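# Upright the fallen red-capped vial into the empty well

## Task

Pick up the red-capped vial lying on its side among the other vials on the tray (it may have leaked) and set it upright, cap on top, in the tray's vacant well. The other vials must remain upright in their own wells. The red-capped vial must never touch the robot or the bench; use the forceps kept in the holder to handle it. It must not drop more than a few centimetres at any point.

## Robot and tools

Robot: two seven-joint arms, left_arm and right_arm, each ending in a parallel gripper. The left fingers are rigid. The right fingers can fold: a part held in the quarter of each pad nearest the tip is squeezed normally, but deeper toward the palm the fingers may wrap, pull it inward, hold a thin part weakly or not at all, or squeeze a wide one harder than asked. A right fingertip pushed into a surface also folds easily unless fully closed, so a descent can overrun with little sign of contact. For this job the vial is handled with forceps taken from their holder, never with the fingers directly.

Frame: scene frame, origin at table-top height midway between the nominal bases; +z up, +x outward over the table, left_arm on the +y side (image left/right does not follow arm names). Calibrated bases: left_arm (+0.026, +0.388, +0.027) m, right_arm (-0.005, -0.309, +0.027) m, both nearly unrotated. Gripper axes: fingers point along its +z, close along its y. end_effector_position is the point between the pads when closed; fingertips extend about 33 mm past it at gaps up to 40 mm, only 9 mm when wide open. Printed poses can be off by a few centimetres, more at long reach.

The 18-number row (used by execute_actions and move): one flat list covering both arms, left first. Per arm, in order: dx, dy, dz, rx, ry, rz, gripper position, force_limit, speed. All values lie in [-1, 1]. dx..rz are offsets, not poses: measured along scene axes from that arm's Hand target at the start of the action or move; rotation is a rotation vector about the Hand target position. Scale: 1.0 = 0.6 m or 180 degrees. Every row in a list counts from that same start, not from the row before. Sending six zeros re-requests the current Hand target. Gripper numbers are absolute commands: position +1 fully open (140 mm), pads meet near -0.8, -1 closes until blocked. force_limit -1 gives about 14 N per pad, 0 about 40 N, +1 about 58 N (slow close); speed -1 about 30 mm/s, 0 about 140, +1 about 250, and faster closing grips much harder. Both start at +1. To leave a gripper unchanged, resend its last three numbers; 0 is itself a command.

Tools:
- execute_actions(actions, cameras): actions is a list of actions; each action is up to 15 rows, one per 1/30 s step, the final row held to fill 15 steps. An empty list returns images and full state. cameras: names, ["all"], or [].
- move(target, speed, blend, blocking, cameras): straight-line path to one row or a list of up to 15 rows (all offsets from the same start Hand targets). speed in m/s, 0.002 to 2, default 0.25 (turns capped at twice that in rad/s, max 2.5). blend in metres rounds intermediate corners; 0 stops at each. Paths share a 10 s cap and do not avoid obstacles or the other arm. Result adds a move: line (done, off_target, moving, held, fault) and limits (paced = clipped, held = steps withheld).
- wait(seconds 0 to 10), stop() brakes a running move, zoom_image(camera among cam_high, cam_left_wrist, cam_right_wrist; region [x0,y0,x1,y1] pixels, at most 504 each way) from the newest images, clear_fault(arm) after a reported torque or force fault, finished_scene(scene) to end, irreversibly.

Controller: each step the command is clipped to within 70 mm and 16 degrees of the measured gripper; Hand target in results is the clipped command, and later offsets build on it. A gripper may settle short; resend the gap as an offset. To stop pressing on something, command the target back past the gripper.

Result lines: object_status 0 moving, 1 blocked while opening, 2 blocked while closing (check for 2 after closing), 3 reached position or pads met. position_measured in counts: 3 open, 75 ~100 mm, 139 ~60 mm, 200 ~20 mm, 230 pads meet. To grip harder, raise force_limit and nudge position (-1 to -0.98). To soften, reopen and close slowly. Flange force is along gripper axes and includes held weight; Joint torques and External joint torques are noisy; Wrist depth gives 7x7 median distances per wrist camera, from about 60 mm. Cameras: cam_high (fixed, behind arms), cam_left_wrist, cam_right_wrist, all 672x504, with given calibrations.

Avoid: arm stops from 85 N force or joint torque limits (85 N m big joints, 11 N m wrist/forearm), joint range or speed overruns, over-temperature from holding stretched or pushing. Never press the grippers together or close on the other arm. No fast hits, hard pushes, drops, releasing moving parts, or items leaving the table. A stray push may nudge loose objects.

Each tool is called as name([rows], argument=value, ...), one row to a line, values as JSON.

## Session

execute_actions(actions=[])

zoom_image(camera="cam_high", region=[330, 220, 530, 370])

Scene clock: 0.00 s.
left_arm: end_effector_position=(+0.3314, -0.0008, +0.3084) position_measured=3 object_status=3 end_effector_quat_wxyz=(-0.030, +0.995, +0.073, -0.053) | right_arm: end_effector_position=(+0.6655, -0.3156, +0.1347) position_measured=3 object_status=3 end_effector_quat_wxyz=(+0.142, +0.750, -0.601, +0.235)
Joint positions: left_arm=[-0.831 -0.093 -0.034 -1.999 -0.056 1.795 -2.575] | right_arm=[0.212 0.439 -0.083 -1.859 -0.695 2.268 0.429]
Joint velocities: within noise
Joint torques (N m): no reading
External joint torques (N m): no reading
Flange force (N): no reading
Wrist depth (mm): cam_left_wrist=[- 391 - 367 - - 331 / - - - 411 - 364 350 / - - - - - - - / 487 - - - - - 424 / 487 133 - - - - 129 / 104 124 - 507 - - 118 / 542 - - 549 - - 473] | cam_right_wrist=[1177 1370 1387 363 359 356 358 / 718 1292 1284 338 337 335 333 / 756 1061 321 316 317 314 314 / 782 1097 298 299 299 295 294 / 114 152 281 280 280 142 277 / 926 987 268 267 267 261 108 / 954 255 254 254 254 252 103]
Hand target: left_arm +0.3314, -0.0008, +0.3084; -0.030, +0.995, +0.073, -0.053 | right_arm +0.6655, -0.3156, +0.1347; +0.142, +0.750, -0.601, +0.235
Tool commands: left_gripper/position=+1.0 left_gripper/force_limit=+1.0 left_gripper/speed=+1.0 right_gripper/position=+1.0 right_gripper/force_limit=+1.0 right_gripper/speed=+1.0
camera_calibration:
cam_left_wrist: T_world_to_cam=[[0.126268, -0.989501, -0.0703118, -0.00855029], [-0.943213, -0.141711, 0.300447, 0.251284], [-0.307256, 0.0283821, -0.951203, 0.538216], [0, 0, 0, 1]] pos_world=[0.403464, 0.0118734, 0.435854]
cam_right_wrist: T_world_to_cam=[[-0.965967, -0.258664, 0.00112673, 0.559653], [-0.246075, 0.917594, -0.312199, 0.516498], [0.0797207, -0.301851, -0.950016, 0.122273], [0, 0, 0, 1]] pos_world=[0.657955, -0.292265, 0.276781]

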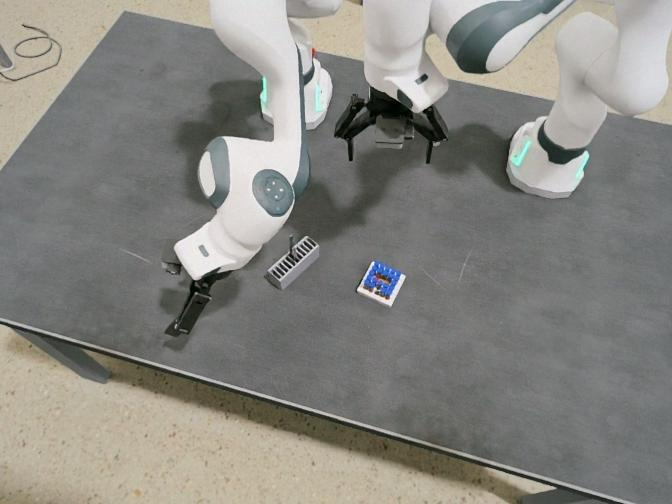

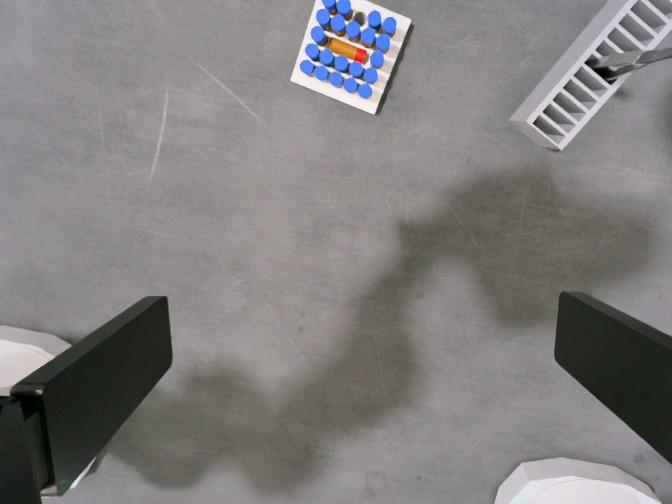

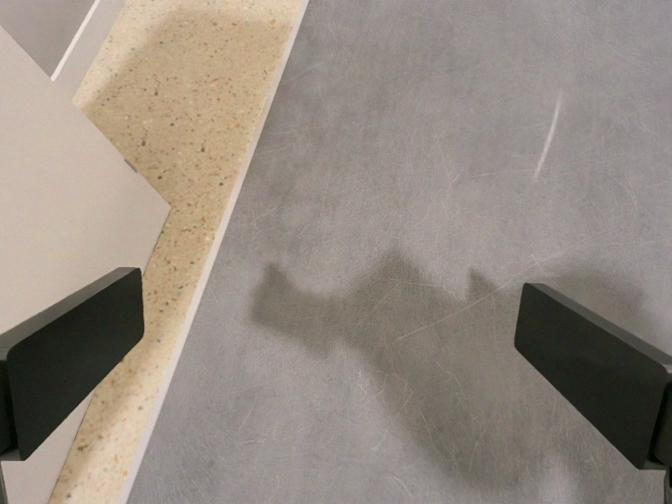

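Scaled by 2.520 from the camera's 672x504 image, which has a finer 960x720 frame.

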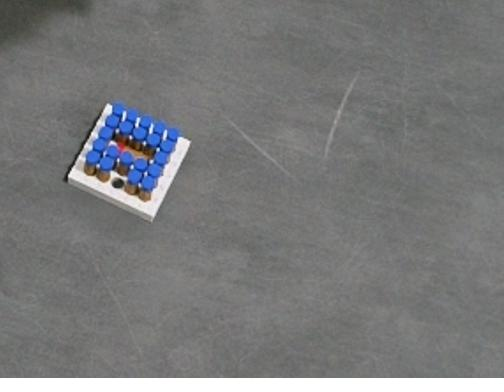

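move([
  [0,0,0,0,0,0,1,1,1,-0.15,-0.45,0.3,0,0,0,1,1,1],
  [0.2,-0.2,-0.05,-0.0266,-0.0282,-0.2,1,1,1,-0.15,-0.45,0.3,0,0,0,1,1,1],
], cameras=["cam_left_wrist","cam_high"], speed=0.4, blend=[0.1,0])

zoom_image(camera="cam_left_wrist", region=[200, 130, 480, 410])

Scene clock: 4.17 s.
left_arm: end_effector_position=(+0.4513, -0.1219, +0.2793) position_measured=3 object_status=3 end_effector_quat_wxyz=(+0.001, +0.972, -0.235, +0.000) | right_arm: end_effector_position=(+0.5763, -0.5851, +0.3155) position_measured=3 object_status=3 end_effector_quat_wxyz=(+0.141, +0.750, -0.601, +0.238)
Joint positions: left_arm=[-0.783 0.347 -0.101 -1.519 0.034 1.866 -1.993] | right_arm=[-0.06 -0.022 -0.27 -2.076 -0.622 2.311 -0.136]
Joint velocities: left_arm=[0.001 -0.001 0 0 -0.001 0 0.006] | right_arm=[within noise]
Joint torques (N m): left_arm=[0.51 -41.78 -0.57 24.72 1.29 2.35 0.28] | right_arm=[0.39 -32.12 0.74 25.94 0.86 2.33 -0.18]
External joint torques (N m): left_arm=[0.53 2.37 0.19 -0.26 0.42 -0.29 0.28] | right_arm=[0.42 -1.32 0.6 1.21 0.36 -0.23 -0.19]
Flange force (N): left_arm=[7.3 2.0 0.6] | right_arm=[1.6 -1.4 -3.8]
Wrist depth (mm): cam_left_wrist=[- - - - - - - / - - - - 380 - - / - - - - 384 - 397 / - 402 400 - - - - / - 143 426 - - - 123 / 104 124 - - - - 118 / - - - - - - -] | cam_right_wrist=[1337 1581 1650 1603 1592 1581 1592 / 1353 1517 572 536 547 1614 1507 / 1395 1468 522 526 520 521 505 / 1345 1345 487 492 487 481 484 / 114 454 462 454 465 142 458 / 1066 449 438 437 433 428 108 / 1103 419 419 418 415 409 98]
Hand target: left_arm +0.4514, -0.1208, +0.2784; -0.001, +0.971, -0.239, -0.001 | right_arm +0.5755, -0.5856, +0.3147; +0.142, +0.750, -0.601, +0.235
Off the commanded pose: left_arm 0.001 m, 1 deg | right_arm 0.001 m, 0 deg.
move: done
camera_calibration:
cam_left_wrist: T_world_to_cam=[[-0.470686, -0.882298, -0.00206455, 0.117868], [-0.864497, 0.460719, 0.200953, 0.421619], [-0.176349, 0.0963705, -0.979599, 0.507924], [0, 0, 0, 1]] pos_world=[0.50954, -0.139202, 0.413079]
Images, in order (width x height): cam_high 672x504, cam_left_wrist 672x504.

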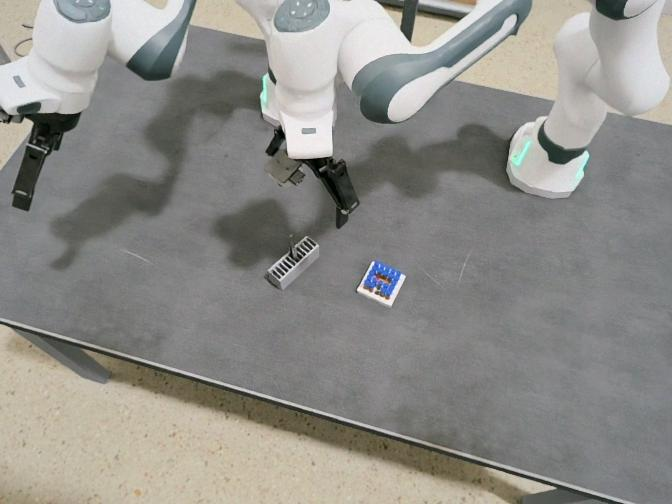

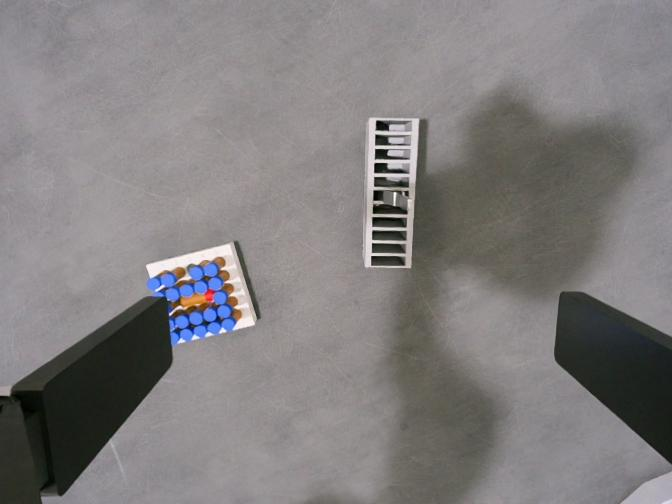

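Scaled by 1.800 from the camera's 672x504 image, which has a finer 960x720 frame.

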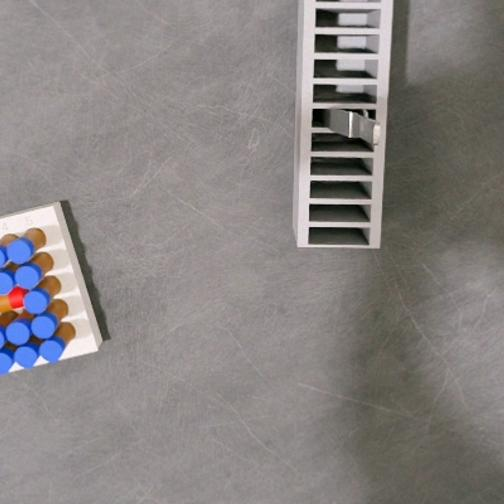

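execute_actions(actions=[], cameras=["cam_left_wrist","cam_high"])

zoom_image(camera="cam_left_wrist", region=[300, 100, 480, 300])

Scene clock: 4.93 s.
left_arm: end_effector_position=(+0.4513, -0.1219, +0.2793) position_measured=3 object_status=3 end_effector_quat_wxyz=(+0.001, +0.972, -0.235, +0.000) | right_arm: end_effector_position=(+0.5763, -0.5851, +0.3155) position_measured=3 object_status=3 end_effector_quat_wxyz=(+0.141, +0.750, -0.601, +0.238)
Joint positions: left_arm=[-0.783 0.347 -0.101 -1.519 0.034 1.866 -1.991] | right_arm=[-0.06 -0.022 -0.27 -2.076 -0.622 2.311 -0.136]
Joint velocities: within noise
Joint torques (N m): left_arm=[0.47 -41.84 -0.5 24.68 1.31 2.33 0.34] | right_arm=[0.36 -32.2 0.71 25.91 0.88 2.34 -0.22]
External joint torques (N m): left_arm=[0.58 2.31 0.33 -0.32 0.44 -0.32 0.34] | right_arm=[0.41 -1.38 0.58 1.16 0.38 -0.22 -0.23]
Flange force (N): left_arm=[6.9 1.6 0.6] | right_arm=[1.6 -1.1 -3.8]
Wrist depth (mm): cam_left_wrist=[- - - - - - - / 384 - - - - - - / - - 399 - 391 - - / - - 399 - 382 - 400 / - 134 415 - 433 - 123 / 104 124 - 449 - - 118 / - - 458 - - - -] | cam_right_wrist=[1322 1581 1626 1570 1638 1603 1581 / 1370 1548 1468 553 546 1527 1449 / 1370 1413 531 521 521 518 515 / 1314 1337 495 491 500 482 480 / 114 140 459 464 459 141 451 / 1066 450 441 437 432 424 108 / 1066 421 415 412 413 413 98]
Hand target: left_arm +0.4514, -0.1208, +0.2784; -0.001, +0.971, -0.239, -0.001 | right_arm +0.5755, -0.5856, +0.3147; +0.142, +0.750, -0.601, +0.235
Tool commands: left_gripper/position=+1.0 left_gripper/force_limit=+1.0 left_gripper/speed=+1.0 right_gripper/position=+1.0 right_gripper/force_limit=+1.0 right_gripper/speed=+1.0
Off the commanded pose: left_arm 0.001 m, 0 deg | right_arm 0.001 m, 0 deg.
camera_calibration:
cam_left_wrist: T_world_to_cam=[[-0.472101, -0.881542, -0.00211128, 0.118621], [-0.863768, 0.462101, 0.200918, 0.421504], [-0.176142, 0.0966772, -0.979606, 0.507874], [0, 0, 0, 1]] pos_world=[0.509541, -0.139308, 0.413079]
Images, in order (width x height): cam_high 672x504, cam_left_wrist 672x504.

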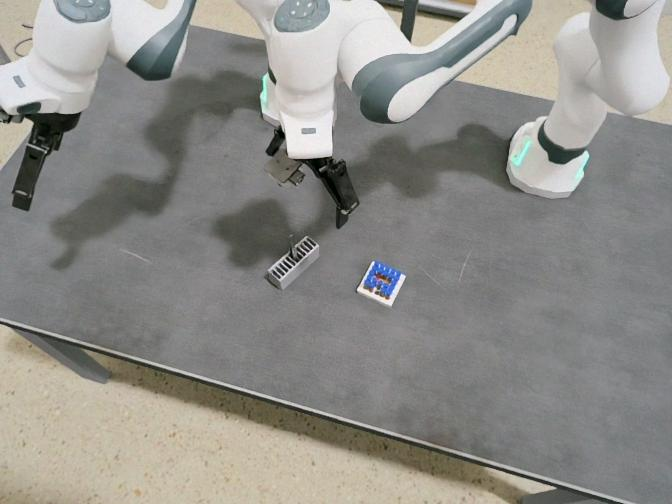

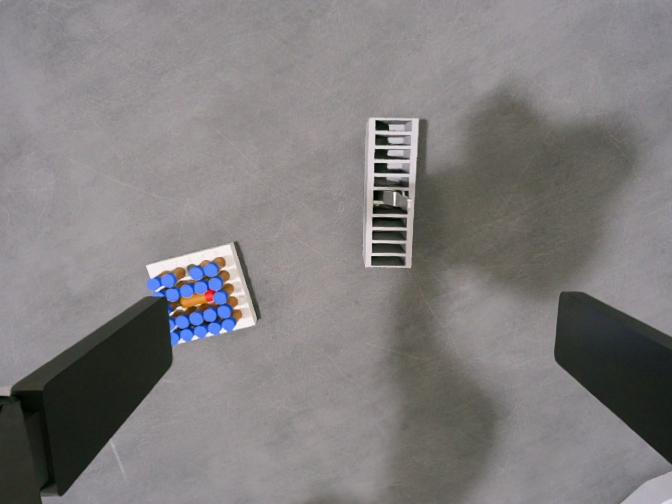

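Scaled by 2.520 from the camera's 672x504 image, which has a finer 960x720 frame.

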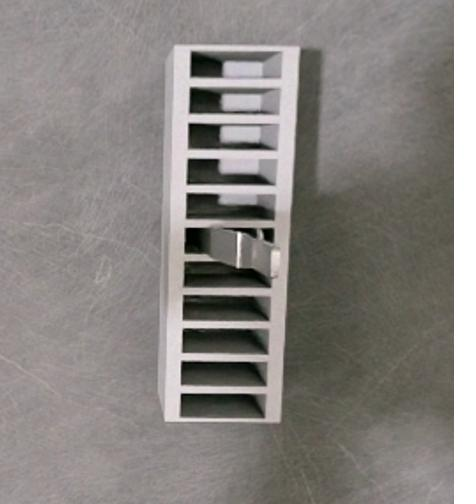

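move(target=[0.0135,-0.067,-0.12,0,0,0,0,-1,0,0,0,0,0,0,0,1,1,1], speed=0.15, cameras=["cam_left_wrist"])

zoom_image(camera="cam_left_wrist", region=[260, 140, 480, 360])

Scene clock: 6.47 s.
left_arm: end_effector_position=(+0.4578, -0.1600, +0.2057) position_measured=129 object_status=3 end_effector_quat_wxyz=(-0.001, +0.970, -0.241, -0.004) | right_arm: end_effector_position=(+0.5763, -0.5851, +0.3155) position_measured=3 object_status=3 end_effector_quat_wxyz=(+0.141, +0.750, -0.601, +0.238)
Joint positions: left_arm=[-0.818 0.512 -0.098 -1.453 0.048 1.956 -2.012] | right_arm=[-0.06 -0.022 -0.27 -2.076 -0.622 2.311 -0.136]
Joint velocities: left_arm=[-0.002 0.001 0.003 -0.001 0 0.004 -0.005] | right_arm=[within noise]
Joint torques (N m): left_arm=[-0.27 -46.72 -0.44 24.54 1.26 2.67 -0.02] | right_arm=[0.43 -32.14 0.63 25.97 0.86 2.34 -0.18]
External joint torques (N m): left_arm=[-0.3 1.97 0.54 -0.25 0.41 0.06 -0.02] | right_arm=[0.54 -1.26 0.56 1.19 0.37 -0.22 -0.18]
Flange force (N): left_arm=[5.2 2.6 1.8] | right_arm=[1.6 -1.5 -3.7]
Wrist depth (mm): cam_left_wrist=[- - - - 302 - - / - - - - - 315 - / - - - 283 - 319 - / - - - 303 338 - 341 / - 338 133 - 148 119 - / - 92 98 - - 91 91 / - - - - - - -] | cam_right_wrist=[1202 1559 1603 1614 1614 1570 1614 / 1458 1487 1527 561 546 538 1517 / 1370 1404 527 511 516 511 510 / 1330 1387 492 484 486 487 481 / 114 456 463 458 459 141 120 / 1076 454 438 435 433 425 108 / 1056 424 417 415 411 409 99]
Hand target: left_arm +0.4595, -0.1610, +0.2064; -0.001, +0.971, -0.239, -0.001 | right_arm +0.5755, -0.5856, +0.3147; +0.142, +0.750, -0.601, +0.235
Off the commanded pose: left_arm 0.002 m, 0 deg | right_arm 0.001 m, 0 deg.
move: done
camera_calibration:
cam_left_wrist: T_world_to_cam=[[-0.483294, -0.875447, -0.00437271, 0.0944794], [-0.856424, 0.471744, 0.209751, 0.455897], [-0.181563, 0.105116, -0.977745, 0.444053], [0, 0, 0, 1]] pos_world=[0.516726, -0.179032, 0.338959]
Images, in order (width x height): cam_left_wrist 672x504.

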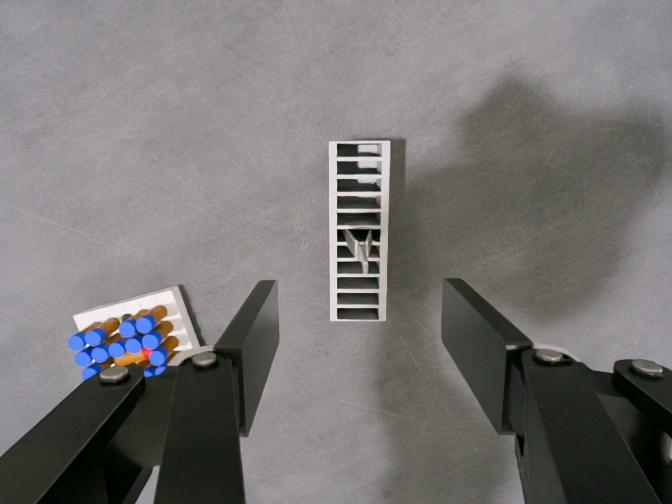

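Scaled by 2.291 from the camera's 672x504 image, which has a finer 960x720 frame.

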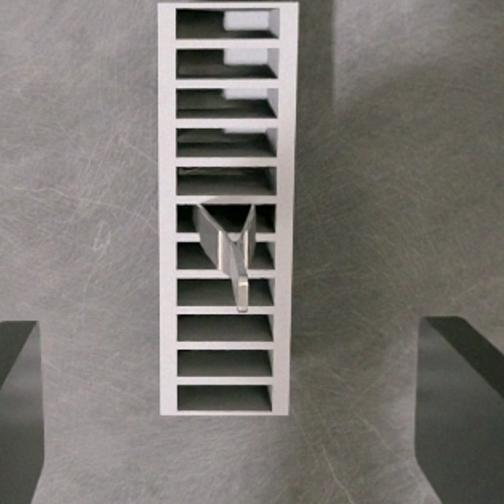

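move([
  [0.002,-0.0033,-0.1,0,0,0,0,-1,0,0,0,0,0,0,0,1,1,1],
], speed=0.12, cameras=["cam_left_wrist"])

zoom_image(camera="cam_left_wrist", region=[240, 200, 480, 440])

Scene clock: 7.87 s.
left_arm: end_effector_position=(+0.4592, -0.1623, +0.1459) position_measured=129 object_status=3 end_effector_quat_wxyz=(-0.001, +0.971, -0.241, -0.004) | right_arm: end_effector_position=(+0.5763, -0.5851, +0.3155) position_measured=3 object_status=3 end_effector_quat_wxyz=(+0.141, +0.750, -0.601, +0.238)
Joint positions: left_arm=[-0.821 0.573 -0.093 -1.513 0.053 2.077 -2.017] | right_arm=[-0.06 -0.022 -0.27 -2.076 -0.622 2.311 -0.136]
Joint velocities: left_arm=[0.001 0 -0.002 -0.001 0 0.005 0] | right_arm=[within noise]
Joint torques (N m): left_arm=[-0.37 -47.74 -0.31 23.74 1.2 2.63 -0.03] | right_arm=[0.38 -32.11 0.71 25.91 0.87 2.32 -0.2]
External joint torques (N m): left_arm=[-0.44 1.92 0.68 -0.51 0.4 0.02 -0.03] | right_arm=[0.51 -1.38 0.66 1.22 0.37 -0.23 -0.21]
Flange force (N): left_arm=[3.4 2.0 2.6] | right_arm=[1.6 -1.4 -4.0]
Wrist depth (mm): cam_left_wrist=[254 - - - - 252 - / - - - - - - - / - - - 258 - 264 - / - - - 246 - - - / - 278 133 247 149 113 - / - 92 98 - - 91 91 / - - - - - - -] | cam_right_wrist=[1322 1581 1581 1614 1603 1603 1538 / 1337 1497 1581 562 569 1468 1422 / 1370 1449 522 513 514 513 506 / 1337 1322 495 489 484 484 480 / 114 456 464 458 461 141 459 / 1056 449 441 441 440 423 108 / 1087 419 422 410 414 412 98]
Hand target: left_arm +0.4607, -0.1629, +0.1464; -0.001, +0.971, -0.239, -0.001 | right_arm +0.5755, -0.5856, +0.3147; +0.142, +0.750, -0.601, +0.235
Off the commanded pose: left_arm 0.002 m, 0 deg | right_arm 0.001 m, 0 deg.
move: done
camera_calibration:
cam_left_wrist: T_world_to_cam=[[-0.481652, -0.876352, -0.00419406, 0.0919091], [-0.857408, 0.470239, 0.209109, 0.47107], [-0.181281, 0.104314, -0.977883, 0.385915], [0, 0, 0, 1]] pos_world=[0.518127, -0.181227, 0.27926]
Images, in order (width x height): cam_left_wrist 672x504.

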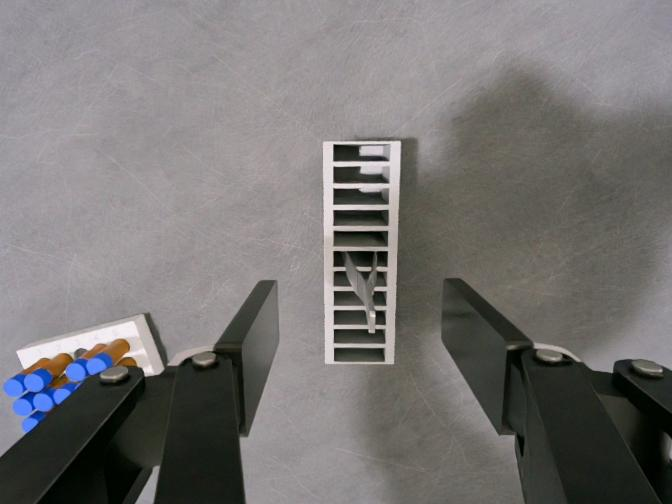

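Scaled by 2.100 from the camera's 672x504 image, which has a finer 960x720 frame.

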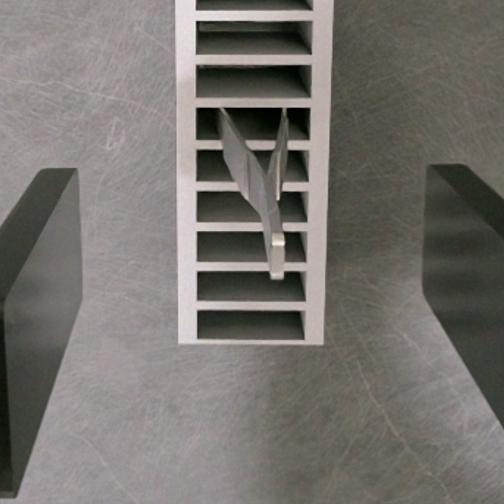

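move([
  [-0.0015,-0.003,-0.03,0,0,0,0,-1,0,0,0,0,0,0,0,1,1,1],
  [-0.0015,-0.003,-0.0455,0,0,0,0,-1,0,0,0,0,0,0,0,1,1,1],
], speed=0.1, cameras=["cam_left_wrist"])

zoom_image(camera="cam_left_wrist", region=[240, 200, 480, 440])

Scene clock: 9.57 s.
left_arm: end_effector_position=(+0.4588, -0.1646, +0.1197) position_measured=129 object_status=3 end_effector_quat_wxyz=(+0.000, +0.971, -0.241, -0.003) | right_arm: end_effector_position=(+0.5763, -0.5851, +0.3155) position_measured=3 object_status=3 end_effector_quat_wxyz=(+0.141, +0.750, -0.601, +0.238)
Joint positions: left_arm=[-0.828 0.605 -0.087 -1.53 0.055 2.128 -2.021] | right_arm=[-0.06 -0.022 -0.27 -2.076 -0.622 2.311 -0.136]
Joint velocities: left_arm=[0.001 0 -0.001 0.001 0.001 0.003 -0.001] | right_arm=[within noise]
Joint torques (N m): left_arm=[-0.27 -48.21 -0.32 23.47 1.12 2.57 0.01] | right_arm=[0.35 -32.14 0.74 26.04 0.86 2.32 -0.21]
External joint torques (N m): left_arm=[-0.17 2.08 0.75 -0.57 0.34 -0.06 0.01] | right_arm=[0.38 -1.29 0.59 1.33 0.37 -0.24 -0.22]
Flange force (N): left_arm=[3.6 1.7 2.9] | right_arm=[2.0 -1.8 -3.8]
Wrist depth (mm): cam_left_wrist=[- 233 235 - 224 - 225 / 242 236 - - - - - / - - - 216 - - 244 / 262 257 - 221 - - - / 264 264 132 214 148 119 - / - 92 108 279 - 91 91 / - - 284 286 - - -] | cam_right_wrist=[1413 1638 1592 1626 1638 1603 1538 / 1306 1477 1497 557 551 1458 1468 / 1395 1395 528 513 516 520 511 / 1345 1337 506 483 487 481 479 / 114 140 459 464 461 141 453 / 1087 446 441 435 432 426 108 / 1081 421 417 417 412 411 98]
Hand target: left_arm +0.4598, -0.1647, +0.1191; -0.001, +0.971, -0.239, -0.001 | right_arm +0.5755, -0.5856, +0.3147; +0.142, +0.750, -0.601, +0.235
Off the commanded pose: left_arm 0.001 m, 0 deg | right_arm 0.001 m, 0 deg.
move: done
camera_calibration:
cam_left_wrist: T_world_to_cam=[[-0.481458, -0.876461, -0.00367391, 0.089505], [-0.857811, 0.470345, 0.207209, 0.477668], [-0.179882, 0.102914, -0.97829, 0.35962], [0, 0, 0, 1]] pos_world=[0.517531, -0.183231, 0.253165]
Images, in order (width x height): cam_left_wrist 672x504.

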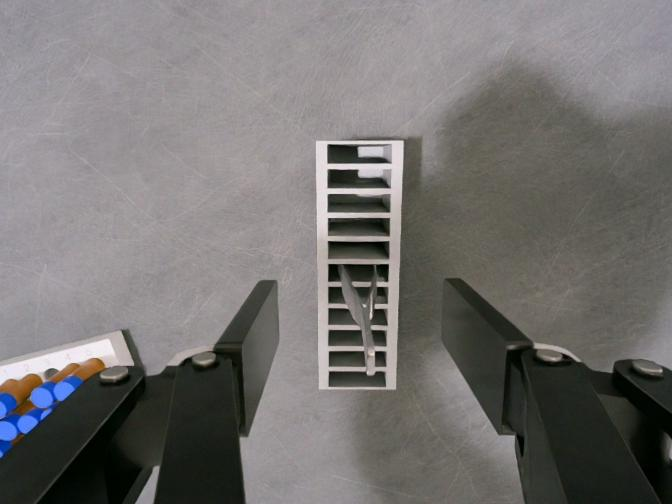

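Scaled by 2.100 from the camera's 672x504 image, which has a finer 960x720 frame.

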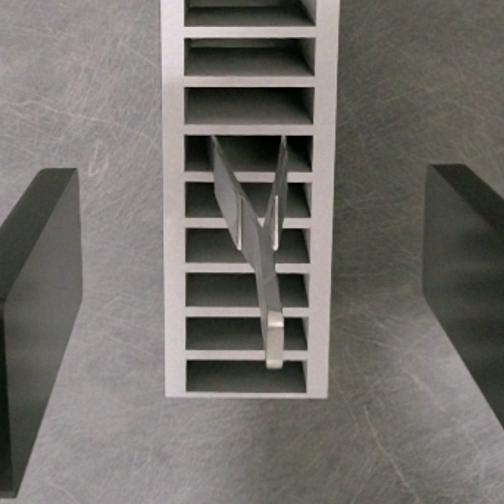

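move([
  [-0.0008,-0.0015,0,0,0,0,0,-1,0,0,0,0,0,0,0,1,1,1],
  [-0.0008,-0.0015,0,0,0,0,-0.7,-1,-1,0,0,0,0,0,0,1,1,1],
], speed=0.1, cameras=["cam_left_wrist"])

zoom_image(camera="cam_left_wrist", region=[240, 200, 480, 440])

Scene clock: 12.50 s.
left_arm: end_effector_position=(+0.4584, -0.1652, +0.1198) position_measured=217 object_status=0 end_effector_quat_wxyz=(-0.001, +0.971, -0.241, -0.002) | right_arm: end_effector_position=(+0.5763, -0.5851, +0.3155) position_measured=3 object_status=3 end_effector_quat_wxyz=(+0.141, +0.750, -0.601, +0.238)
Joint positions: left_arm=[-0.831 0.605 -0.085 -1.53 0.055 2.128 -2.022] | right_arm=[-0.06 -0.022 -0.27 -2.076 -0.622 2.311 -0.136]
Joint torques (N m): left_arm=[-0.43 -47.73 -0.22 23.61 0.91 2.59 -0.05] | right_arm=[0.4 -32.09 0.65 25.97 0.87 2.33 -0.21]
External joint torques (N m): left_arm=[-0.5 2.4 0.7 -0.33 0.13 -0.03 -0.05] | right_arm=[0.37 -1.35 0.44 1.28 0.37 -0.23 -0.21]
Flange force (N): left_arm=[5.6 3.1 3.1] | right_arm=[1.9 -1.5 -3.7]
Wrist depth (mm): cam_left_wrist=[233 - - 227 - - - / 240 236 238 - 236 237 - / 248 - 250 217 - - - / 253 257 - 221 - - 256 / - - - 120 112 - - / 237 258 92 85 - 94 268 / - - 72 - 68 76 -] | cam_right_wrist=[1256 1614 1592 1581 1603 1626 1614 / 1330 1527 1497 547 1458 549 1468 / 1378 1413 533 524 516 514 514 / 1337 1337 493 487 486 483 483 / 114 455 460 464 458 141 120 / 1071 450 442 438 431 425 108 / 1087 416 415 417 415 412 98]
Hand target: left_arm +0.4593, -0.1656, +0.1191; -0.001, +0.971, -0.239, -0.001 | right_arm +0.5755, -0.5856, +0.3147; +0.142, +0.750, -0.601, +0.235
Off the commanded pose: left_arm 0.001 m, 0 deg | right_arm 0.001 m, 0 deg.
move: done
camera_calibration:
cam_left_wrist: T_world_to_cam=[[-0.481936, -0.876196, -0.00437043, 0.0891632], [-0.857775, 0.470774, 0.206384, 0.477686], [-0.178775, 0.103213, -0.978461, 0.359202], [0, 0, 0, 1]] pos_world=[0.516934, -0.183832, 0.253268]
Images, in order (width x height): cam_left_wrist 672x504.

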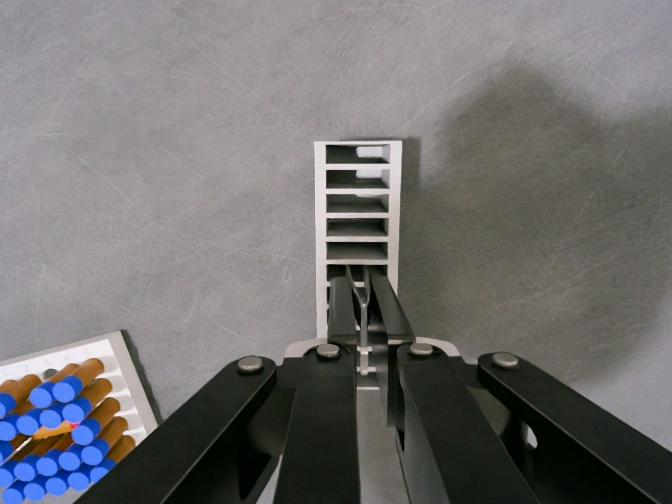

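Scaled by 2.100 from the camera's 672x504 image, which has a finer 960x720 frame.

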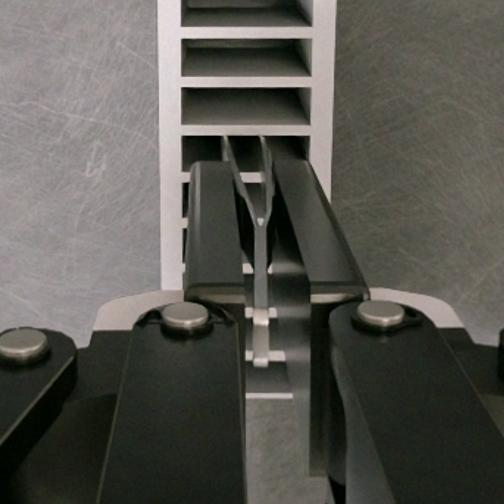

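move(target=[0,0,0.19,0,0,0,-0.7,-1,-1,0,0,0,0,0,0,1,1,1], speed=0.12, cameras=["cam_left_wrist"])

zoom_image(camera="cam_left_wrist", region=[100, 120, 430, 400])

Scene clock: 14.27 s.
left_arm: end_effector_position=(+0.4617, -0.1650, +0.2339) position_measured=217 object_status=3 end_effector_quat_wxyz=(-0.001, +0.971, -0.238, +0.002) | right_arm: end_effector_position=(+0.5763, -0.5851, +0.3155) position_measured=3 object_status=3 end_effector_quat_wxyz=(+0.141, +0.750, -0.601, +0.238)
Joint positions: left_arm=[-0.831 0.509 -0.088 -1.387 0.05 1.897 -2.022] | right_arm=[-0.06 -0.022 -0.27 -2.076 -0.622 2.311 -0.136]
Joint velocities: left_arm=[0.001 0.001 0.001 0 0 -0.005 -0.001] | right_arm=[within noise]
Joint torques (N m): left_arm=[0.19 -46.43 -0.89 24.74 0.7 2.33 0.15] | right_arm=[0.34 -32.06 0.64 25.94 0.87 2.32 -0.16]
External joint torques (N m): left_arm=[0.07 2.1 -0.17 -0.09 -0.18 -0.3 0.15] | right_arm=[0.33 -1.42 0.46 1.35 0.37 -0.23 -0.17]
Flange force (N): left_arm=[7.4 3.1 0.4] | right_arm=[1.9 -1.5 -3.8]
Wrist depth (mm): cam_left_wrist=[- - - - 331 326 - / - - - 331 - - - / - - - 353 - - - / - - - 316 - - - / - 365 - 115 110 - - / - 351 92 80 - 94 - / - - 72 - 68 76 -] | cam_right_wrist=[1306 1592 1638 1570 1581 1570 1559 / 1322 1497 1487 555 547 1477 1487 / 1362 1387 526 515 509 516 514 / 1353 1345 492 491 486 489 502 / 114 453 460 471 458 142 120 / 1081 447 435 440 438 427 108 / 1092 416 419 416 451 413 99]
Hand target: left_arm +0.4593, -0.1656, +0.2331; -0.001, +0.971, -0.239, -0.001 | right_arm +0.5755, -0.5856, +0.3147; +0.142, +0.750, -0.601, +0.235
Off the commanded pose: left_arm 0.003 m, 0 deg | right_arm 0.001 m, 0 deg.
move: done
camera_calibration:
cam_left_wrist: T_world_to_cam=[[-0.476345, -0.879226, -0.00757473, 0.0889988], [-0.862505, 0.465578, 0.198298, 0.460123], [-0.170822, 0.100992, -0.980112, 0.467769], [0, 0, 0, 1]] pos_world=[0.519158, -0.183214, 0.367898]
Images, in order (width x height): cam_left_wrist 672x504.

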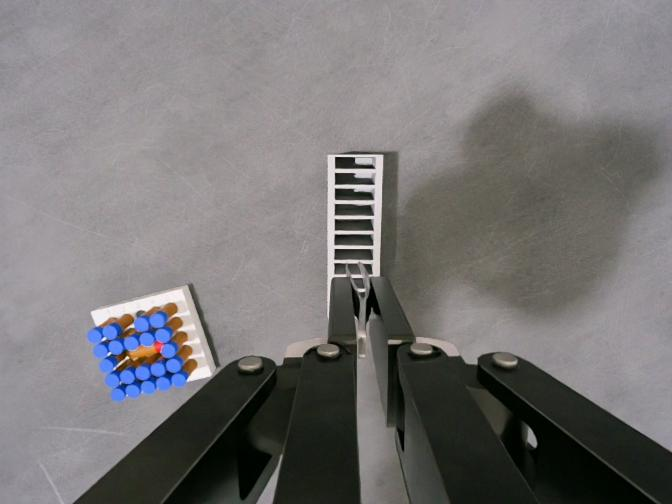

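Scaled by 1.527 from the camera's 672x504 image, which has a finer 960x720 frame.

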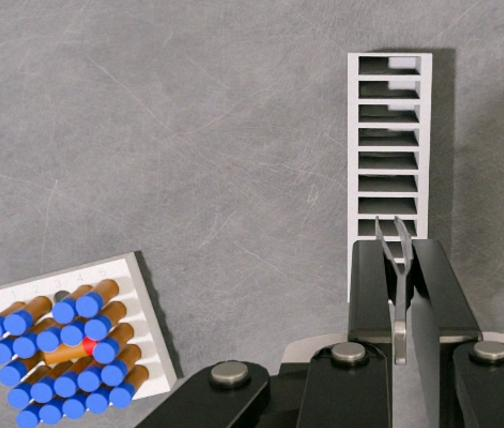

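move(target=[0.0075,0.3513,-0.055,0,0,-0.422,-0.679,-1,-1,0,0,0,0,0,0,1,1,1], speed=0.25, cameras=["cam_left_wrist"])

zoom_image(camera="cam_left_wrist", region=[240, 140, 480, 340])

Scene clock: 18.80 s.
left_arm: end_effector_position=(+0.4636, +0.0460, +0.1995) position_measured=214 object_status=3 end_effector_quat_wxyz=(+0.002, -0.621, +0.784, +0.002) | right_arm: end_effector_position=(+0.5763, -0.5851, +0.3155) position_measured=3 object_status=3 end_effector_quat_wxyz=(+0.141, +0.750, -0.601, +0.238)
Joint positions: left_arm=[-0.339 0.081 -0.325 -2.099 0.037 2.172 -0.46] | right_arm=[-0.06 -0.022 -0.27 -2.076 -0.622 2.311 -0.136]
Joint velocities: left_arm=[-0.001 0 0.001 0 0 0 0.006] | right_arm=[within noise]
Joint torques (N m): left_arm=[0.41 -32.29 -0.69 22.89 0.4 2.68 0.4] | right_arm=[0.46 -32.17 0.7 25.96 0.86 2.33 -0.17]
External joint torques (N m): left_arm=[0.36 0.76 0.03 -0.94 -0.24 0.04 0.4] | right_arm=[0.65 -1.26 0.71 1.17 0.36 -0.23 -0.18]
Flange force (N): left_arm=[-1.8 1.2 1.9] | right_arm=[1.3 -1.6 -3.9]
Wrist depth (mm): cam_left_wrist=[- - - - - - - / - - - 312 - - - / - 331 - 321 318 - - / - - - 304 - - - / - - - 114 114 - 364 / - - 91 80 98 94 83 / - - 73 - 68 76 -] | cam_right_wrist=[1215 1581 1614 1603 1592 1614 1592 / 1337 1517 1477 564 550 1477 1431 / 1387 1440 531 498 516 515 514 / 1345 1362 490 487 485 483 479 / 114 457 463 461 454 142 454 / 1056 451 438 435 437 419 108 / 1092 415 419 415 415 409 98]
Hand target: left_arm +0.4638, +0.0451, +0.2001; +0.001, -0.619, +0.786, +0.000 | right_arm +0.5755, -0.5856, +0.3147; +0.142, +0.750, -0.601, +0.235
Off the commanded pose: left_arm 0.001 m, 0 deg | right_arm 0.001 m, 0 deg.
move: done
camera_calibration:
cam_left_wrist: T_world_to_cam=[[-0.969385, 0.245525, -0.00313772, 0.451098], [0.239554, 0.948462, 0.207443, -0.164544], [0.0539085, 0.200341, -0.978242, 0.304029], [0, 0, 0, 1]] pos_world=[0.460316, -0.0156015, 0.332963]
Images, in order (width x height): cam_left_wrist 672x504.

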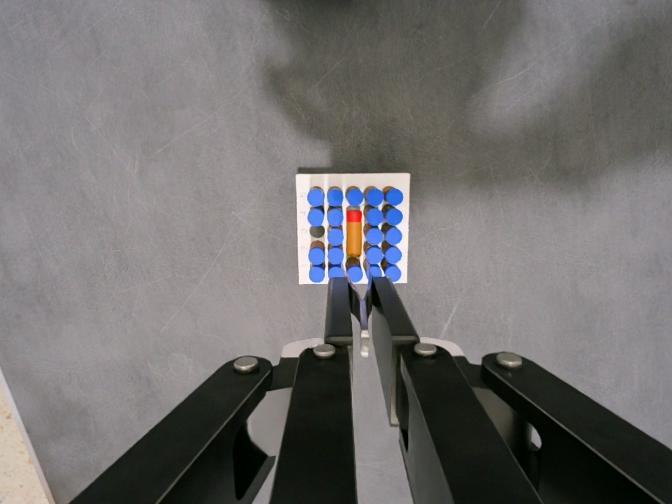

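Scaled by 2.100 from the camera's 672x504 image, which has a finer 960x720 frame.

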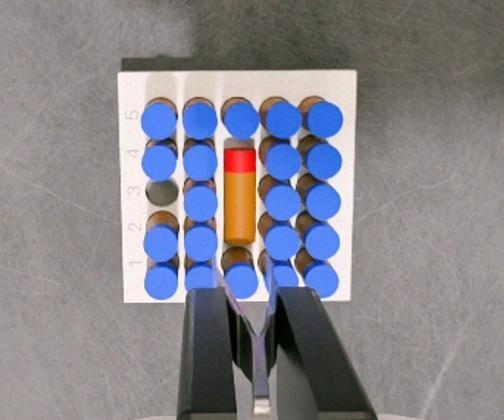

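move(target=[-0.004,-0.0025,-0.07,0,0,0,-0.679,-1,-1,0,0,0,0,0,0,1,1,1], speed=0.12, cameras=["cam_left_wrist"])

zoom_image(camera="cam_left_wrist", region=[280, 170, 440, 320])

Scene clock: 21.13 s.
left_arm: end_effector_position=(+0.4609, +0.0443, +0.1586) position_measured=214 object_status=3 end_effector_quat_wxyz=(+0.000, -0.617, +0.787, +0.001) | right_arm: end_effector_position=(+0.5763, -0.5851, +0.3155) position_measured=3 object_status=3 end_effector_quat_wxyz=(+0.141, +0.750, -0.601, +0.238)
Joint positions: left_arm=[-0.342 0.134 -0.325 -2.149 0.056 2.272 -0.468] | right_arm=[-0.06 -0.022 -0.27 -2.076 -0.622 2.311 -0.136]
Joint velocities: left_arm=[-0.001 0.002 0.001 0 0 0.003 -0.004] | right_arm=[within noise]
Joint torques (N m): left_arm=[-0.31 -32.5 -1.1 22.42 1.07 2.74 0.02] | right_arm=[0.44 -32.18 0.69 25.91 0.86 2.34 -0.17]
External joint torques (N m): left_arm=[-0.36 1.33 0.11 -0.46 0.48 0.12 0.02] | right_arm=[0.3 -1.32 0.37 1.16 0.37 -0.24 -0.18]
Flange force (N): left_arm=[1.4 -2.3 3.1] | right_arm=[1.7 -1.1 -3.6]
Wrist depth (mm): cam_left_wrist=[267 - - 271 - 266 - / - - - 272 - 273 275 / - - - 271 267 - - / - - - 255 257 - - / - - - 114 113 - - / - - 92 80 98 94 - / - - 73 - 68 76 -] | cam_right_wrist=[1292 1662 1638 1592 1581 1559 1570 / 1306 1548 1517 557 550 1477 1538 / 1378 1404 528 520 517 511 514 / 1330 1322 490 482 490 489 480 / 114 455 461 463 461 141 452 / 1071 452 440 432 431 425 108 / 1092 418 412 417 415 411 99]
Hand target: left_arm +0.4614, +0.0436, +0.1581; +0.001, -0.619, +0.786, +0.000 | right_arm +0.5755, -0.5856, +0.3147; +0.142, +0.750, -0.601, +0.235
Off the commanded pose: left_arm 0.001 m, 0 deg | right_arm 0.001 m, 0 deg.
move: done
camera_calibration:
cam_left_wrist: T_world_to_cam=[[-0.967295, 0.253644, -0.00223222, 0.447293], [0.247936, 0.947311, 0.202804, -0.156926], [0.0535546, 0.195618, -0.979217, 0.264957], [0, 0, 0, 1]] pos_world=[0.457382, -0.0166257, 0.292274]
Images, in order (width x height): cam_left_wrist 672x504.

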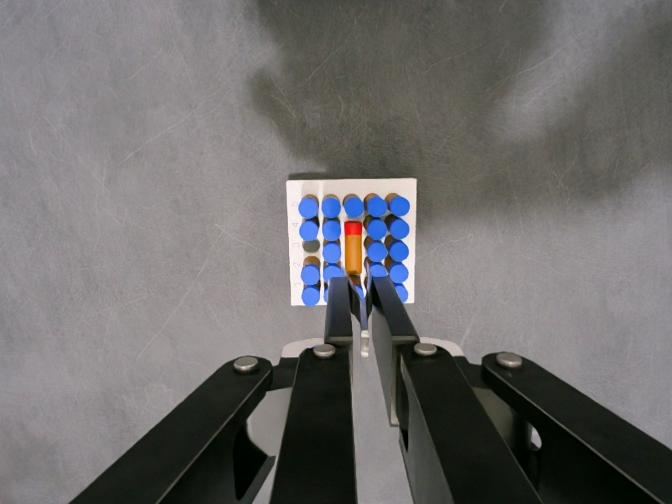

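Scaled by 3.150 from the camera's 672x504 image, which has a finer 960x720 frame.

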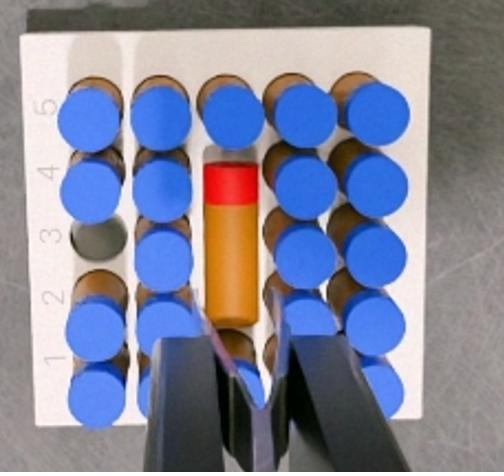

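zoom_image(camera="cam_left_wrist", region=[325, 220, 385, 290])

Scaled by 7.200 from the camera's 672x504 image, which has a finer 960x720 frame.

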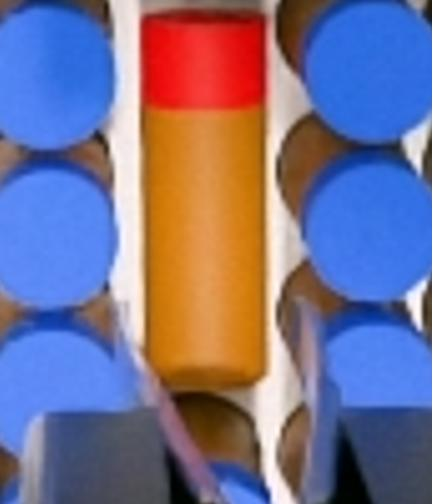

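move(target=[-0.0043,-0.0163,-0.006,0,0,0,-0.679,-1,-1,0,0,0,0,0,0,1,1,1], speed=0.1, cameras=["cam_left_wrist"])

zoom_image(camera="cam_left_wrist", region=[310, 210, 400, 300])

Scene clock: 22.77 s.
left_arm: end_effector_position=(+0.4577, +0.0351, +0.1545) position_measured=214 object_status=3 end_effector_quat_wxyz=(+0.000, -0.617, +0.787, +0.002) | right_arm: end_effector_position=(+0.5763, -0.5851, +0.3155) position_measured=3 object_status=3 end_effector_quat_wxyz=(+0.141, +0.750, -0.601, +0.238)
Joint positions: left_arm=[-0.358 0.151 -0.326 -2.139 0.064 2.277 -0.489] | right_arm=[-0.06 -0.022 -0.27 -2.076 -0.622 2.311 -0.136]
Joint velocities: left_arm=[0 -0.001 0.002 0.001 0 -0.001 -0.006] | right_arm=[within noise]
Joint torques (N m): left_arm=[-0.4 -32.54 -1.37 22.74 1.07 2.69 -0.06] | right_arm=[0.38 -32.12 0.68 25.93 0.88 2.33 -0.2]
External joint torques (N m): left_arm=[-0.5 1.8 -0.05 -0.1 0.48 0.07 -0.06] | right_arm=[0.34 -1.33 0.47 1.23 0.38 -0.23 -0.21]
Flange force (N): left_arm=[3.1 -4.5 3.5] | right_arm=[1.9 -1.4 -3.7]
Wrist depth (mm): cam_left_wrist=[- - - 265 - - - / - - - - - - - / 276 288 - 275 - - - / - - - 251 - - - / 296 - - 114 113 - - / - - 92 80 98 94 - / - - 73 - 68 76 -] | cam_right_wrist=[1228 1592 1581 1603 1626 1570 1592 / 1330 1468 1468 555 2018 1458 1507 / 1378 1431 532 520 522 532 510 / 1322 1330 489 491 482 484 472 / 114 449 463 460 458 141 457 / 1097 452 442 435 436 426 108 / 1081 419 419 411 414 413 99]
Hand target: left_arm +0.4589, +0.0339, +0.1545; +0.001, -0.619, +0.786, +0.000 | right_arm +0.5755, -0.5856, +0.3147; +0.142, +0.750, -0.601, +0.235
Off the commanded pose: left_arm 0.002 m, 0 deg | right_arm 0.001 m, 0 deg.
move: done
camera_calibration:
cam_left_wrist: T_world_to_cam=[[-0.967053, 0.25457, -0.00156263, 0.446386], [0.248941, 0.94692, 0.203399, -0.147039], [0.0532589, 0.196308, -0.979095, 0.262964], [0, 0, 0, 1]] pos_world=[0.454278, -0.0260246, 0.288071]
Images, in order (width x height): cam_left_wrist 672x504.

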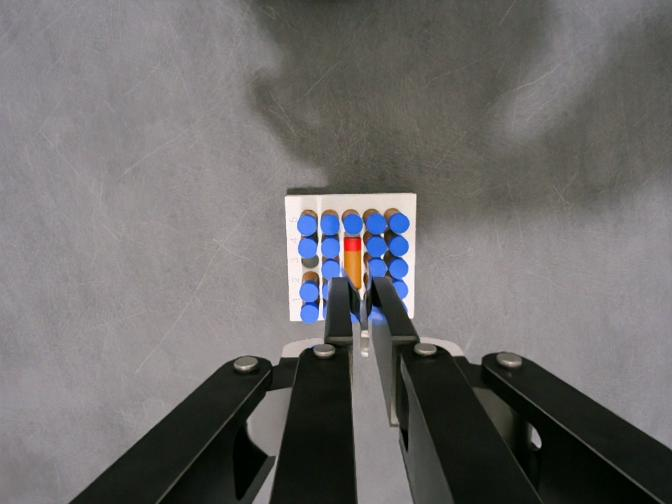

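Scaled by 5.600 from the camera's 672x504 image, which has a finer 960x720 frame.

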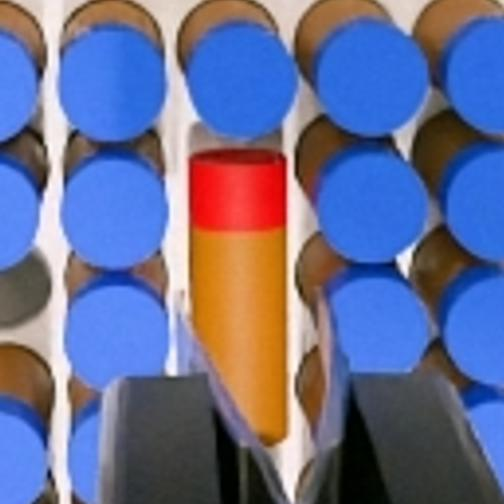

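move(target=[0.001,-0.0012,-0.0225,0,0,0,-0.679,-1,-1,0,0,0,0,0,0,1,1,1], speed=0.08, cameras=["cam_left_wrist"])

zoom_image(camera="cam_left_wrist", region=[310, 210, 400, 300])

Scene clock: 23.83 s.
left_arm: end_effector_position=(+0.4588, +0.0332, +0.1419) position_measured=214 object_status=3 end_effector_quat_wxyz=(+0.000, -0.617, +0.787, +0.001) | right_arm: end_effector_position=(+0.5763, -0.5851, +0.3155) position_measured=3 object_status=3 end_effector_quat_wxyz=(+0.141, +0.750, -0.601, +0.238)
Joint positions: left_arm=[-0.36 0.175 -0.326 -2.144 0.076 2.307 -0.499] | right_arm=[-0.06 -0.022 -0.27 -2.076 -0.622 2.311 -0.136]
Joint velocities: left_arm=[0 0.001 -0.001 0 0.001 0.005 -0.003] | right_arm=[within noise]
Joint torques (N m): left_arm=[-0.16 -33.19 -1.53 21.99 1.09 2.69 0.05] | right_arm=[0.35 -32.14 0.71 25.94 0.87 2.34 -0.19]
External joint torques (N m): left_arm=[-0.11 1.61 0.16 -0.49 0.52 0.07 0.05] | right_arm=[0.45 -1.4 0.64 1.23 0.37 -0.22 -0.2]
Flange force (N): left_arm=[1.4 -2.8 3.6] | right_arm=[1.6 -1.3 -3.9]
Wrist depth (mm): cam_left_wrist=[- 248 250 - - 252 - / - - 259 - - - - / - - - - - 269 - / - 274 - 233 264 279 - / - - - 114 113 - - / - 291 92 80 99 94 - / - - 73 - 68 76 -] | cam_right_wrist=[1270 1581 1626 1592 1527 1626 1548 / 1337 1507 1458 547 557 1497 1431 / 1413 1440 529 528 527 514 507 / 1362 1306 486 490 487 488 479 / 114 454 461 460 470 142 458 / 1071 450 441 438 435 426 108 / 1113 417 415 419 411 412 99]
Hand target: left_arm +0.4595, +0.0331, +0.1410; +0.001, -0.619, +0.786, +0.000 | right_arm +0.5755, -0.5856, +0.3147; +0.142, +0.750, -0.601, +0.235
Off the commanded pose: left_arm 0.001 m, 0 deg | right_arm 0.001 m, 0 deg.
move: done
camera_calibration:
cam_left_wrist: T_world_to_cam=[[-0.967015, 0.254702, -0.003004, 0.448057], [0.248831, 0.947113, 0.202632, -0.142842], [0.0544559, 0.195201, -0.97925, 0.250484], [0, 0, 0, 1]] pos_world=[0.455181, -0.0277282, 0.275576]
Images, in order (width x height): cam_left_wrist 672x504.

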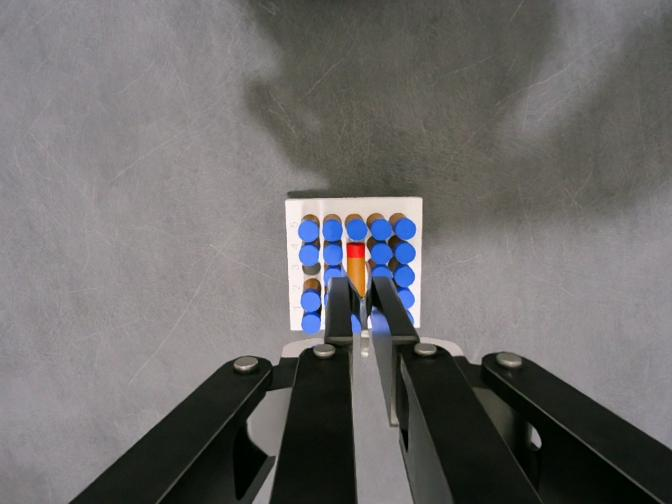

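Scaled by 5.600 from the camera's 672x504 image, which has a finer 960x720 frame.

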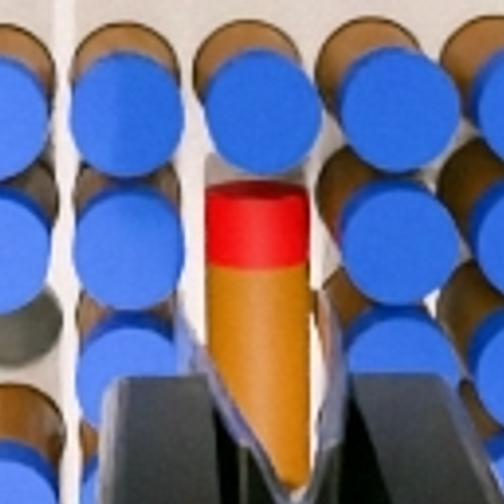

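move([
  [-0.0014,0.0012,0,0,0,0,-0.679,-1,-1,0,0,0,0,0,0,1,1,1],
  [-0.0014,0.0012,-0.0195,0,0,0,-0.679,-1,-1,0,0,0,0,0,0,1,1,1],
], speed=0.08, cameras=["cam_left_wrist"])

zoom_image(camera="cam_left_wrist", region=[310, 210, 400, 300])

Scene clock: 25.53 s.
left_arm: end_effector_position=(+0.4577, +0.0339, +0.1300) position_measured=214 object_status=3 end_effector_quat_wxyz=(+0.000, -0.617, +0.787, +0.001) | right_arm: end_effector_position=(+0.5763, -0.5851, +0.3155) position_measured=3 object_status=3 end_effector_quat_wxyz=(+0.141, +0.750, -0.601, +0.238)
Joint positions: left_arm=[-0.36 0.192 -0.326 -2.157 0.085 2.335 -0.505] | right_arm=[-0.06 -0.022 -0.27 -2.076 -0.622 2.311 -0.136]
Joint velocities: left_arm=[-0.001 0.001 0 0.001 0.001 0.004 -0.003] | right_arm=[within noise]
Joint torques (N m): left_arm=[-0.14 -33.63 -1.54 21.8 1.03 2.62 0.04] | right_arm=[0.45 -32.18 0.71 25.89 0.85 2.32 -0.18]
External joint torques (N m): left_arm=[0.04 1.53 0.43 -0.49 0.47 -0.01 0.04] | right_arm=[0.44 -1.34 0.52 1.13 0.35 -0.25 -0.19]
Flange force (N): left_arm=[1.0 -2.8 3.4] | right_arm=[1.5 -1.1 -3.8]
Wrist depth (mm): cam_left_wrist=[- - - 247 - - - / - - - 250 - - - / - 260 - - 259 262 - / - - - 223 250 - - / - - - 115 113 276 274 / - - 91 80 99 94 - / - - 73 - 68 76 -] | cam_right_wrist=[1277 1592 1538 1603 1527 1581 1559 / 1322 1507 1517 551 551 1570 1487 / 1370 1431 531 517 511 507 509 / 1345 1353 490 491 485 479 480 / 114 458 462 459 455 142 455 / 1066 447 435 434 432 426 108 / 1076 414 416 417 413 413 99]
Hand target: left_arm +0.4586, +0.0339, +0.1293; +0.001, -0.619, +0.786, +0.000 | right_arm +0.5755, -0.5856, +0.3147; +0.142, +0.750, -0.601, +0.235
Off the commanded pose: left_arm 0.001 m, 0 deg | right_arm 0.001 m, 0 deg.
move: done
camera_calibration:
cam_left_wrist: T_world_to_cam=[[-0.967014, 0.254712, -0.002431, 0.446723], [0.248943, 0.947046, 0.202808, -0.140944], [0.0539598, 0.195513, -0.979216, 0.238971], [0, 0, 0, 1]] pos_world=[0.454179, -0.0270272, 0.263675]
Images, in order (width x height): cam_left_wrist 672x504.

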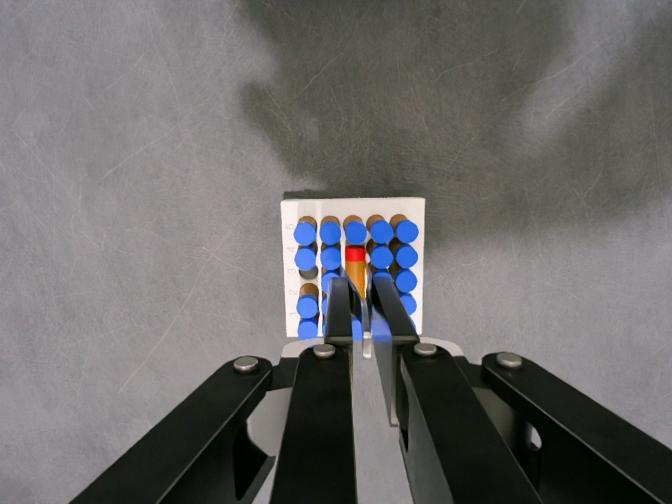

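Scaled by 5.600 from the camera's 672x504 image, which has a finer 960x720 frame.

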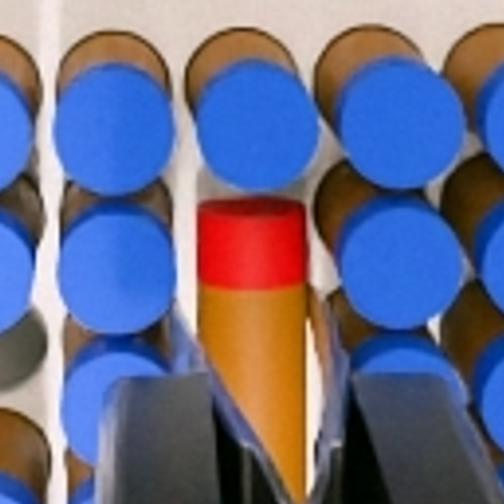

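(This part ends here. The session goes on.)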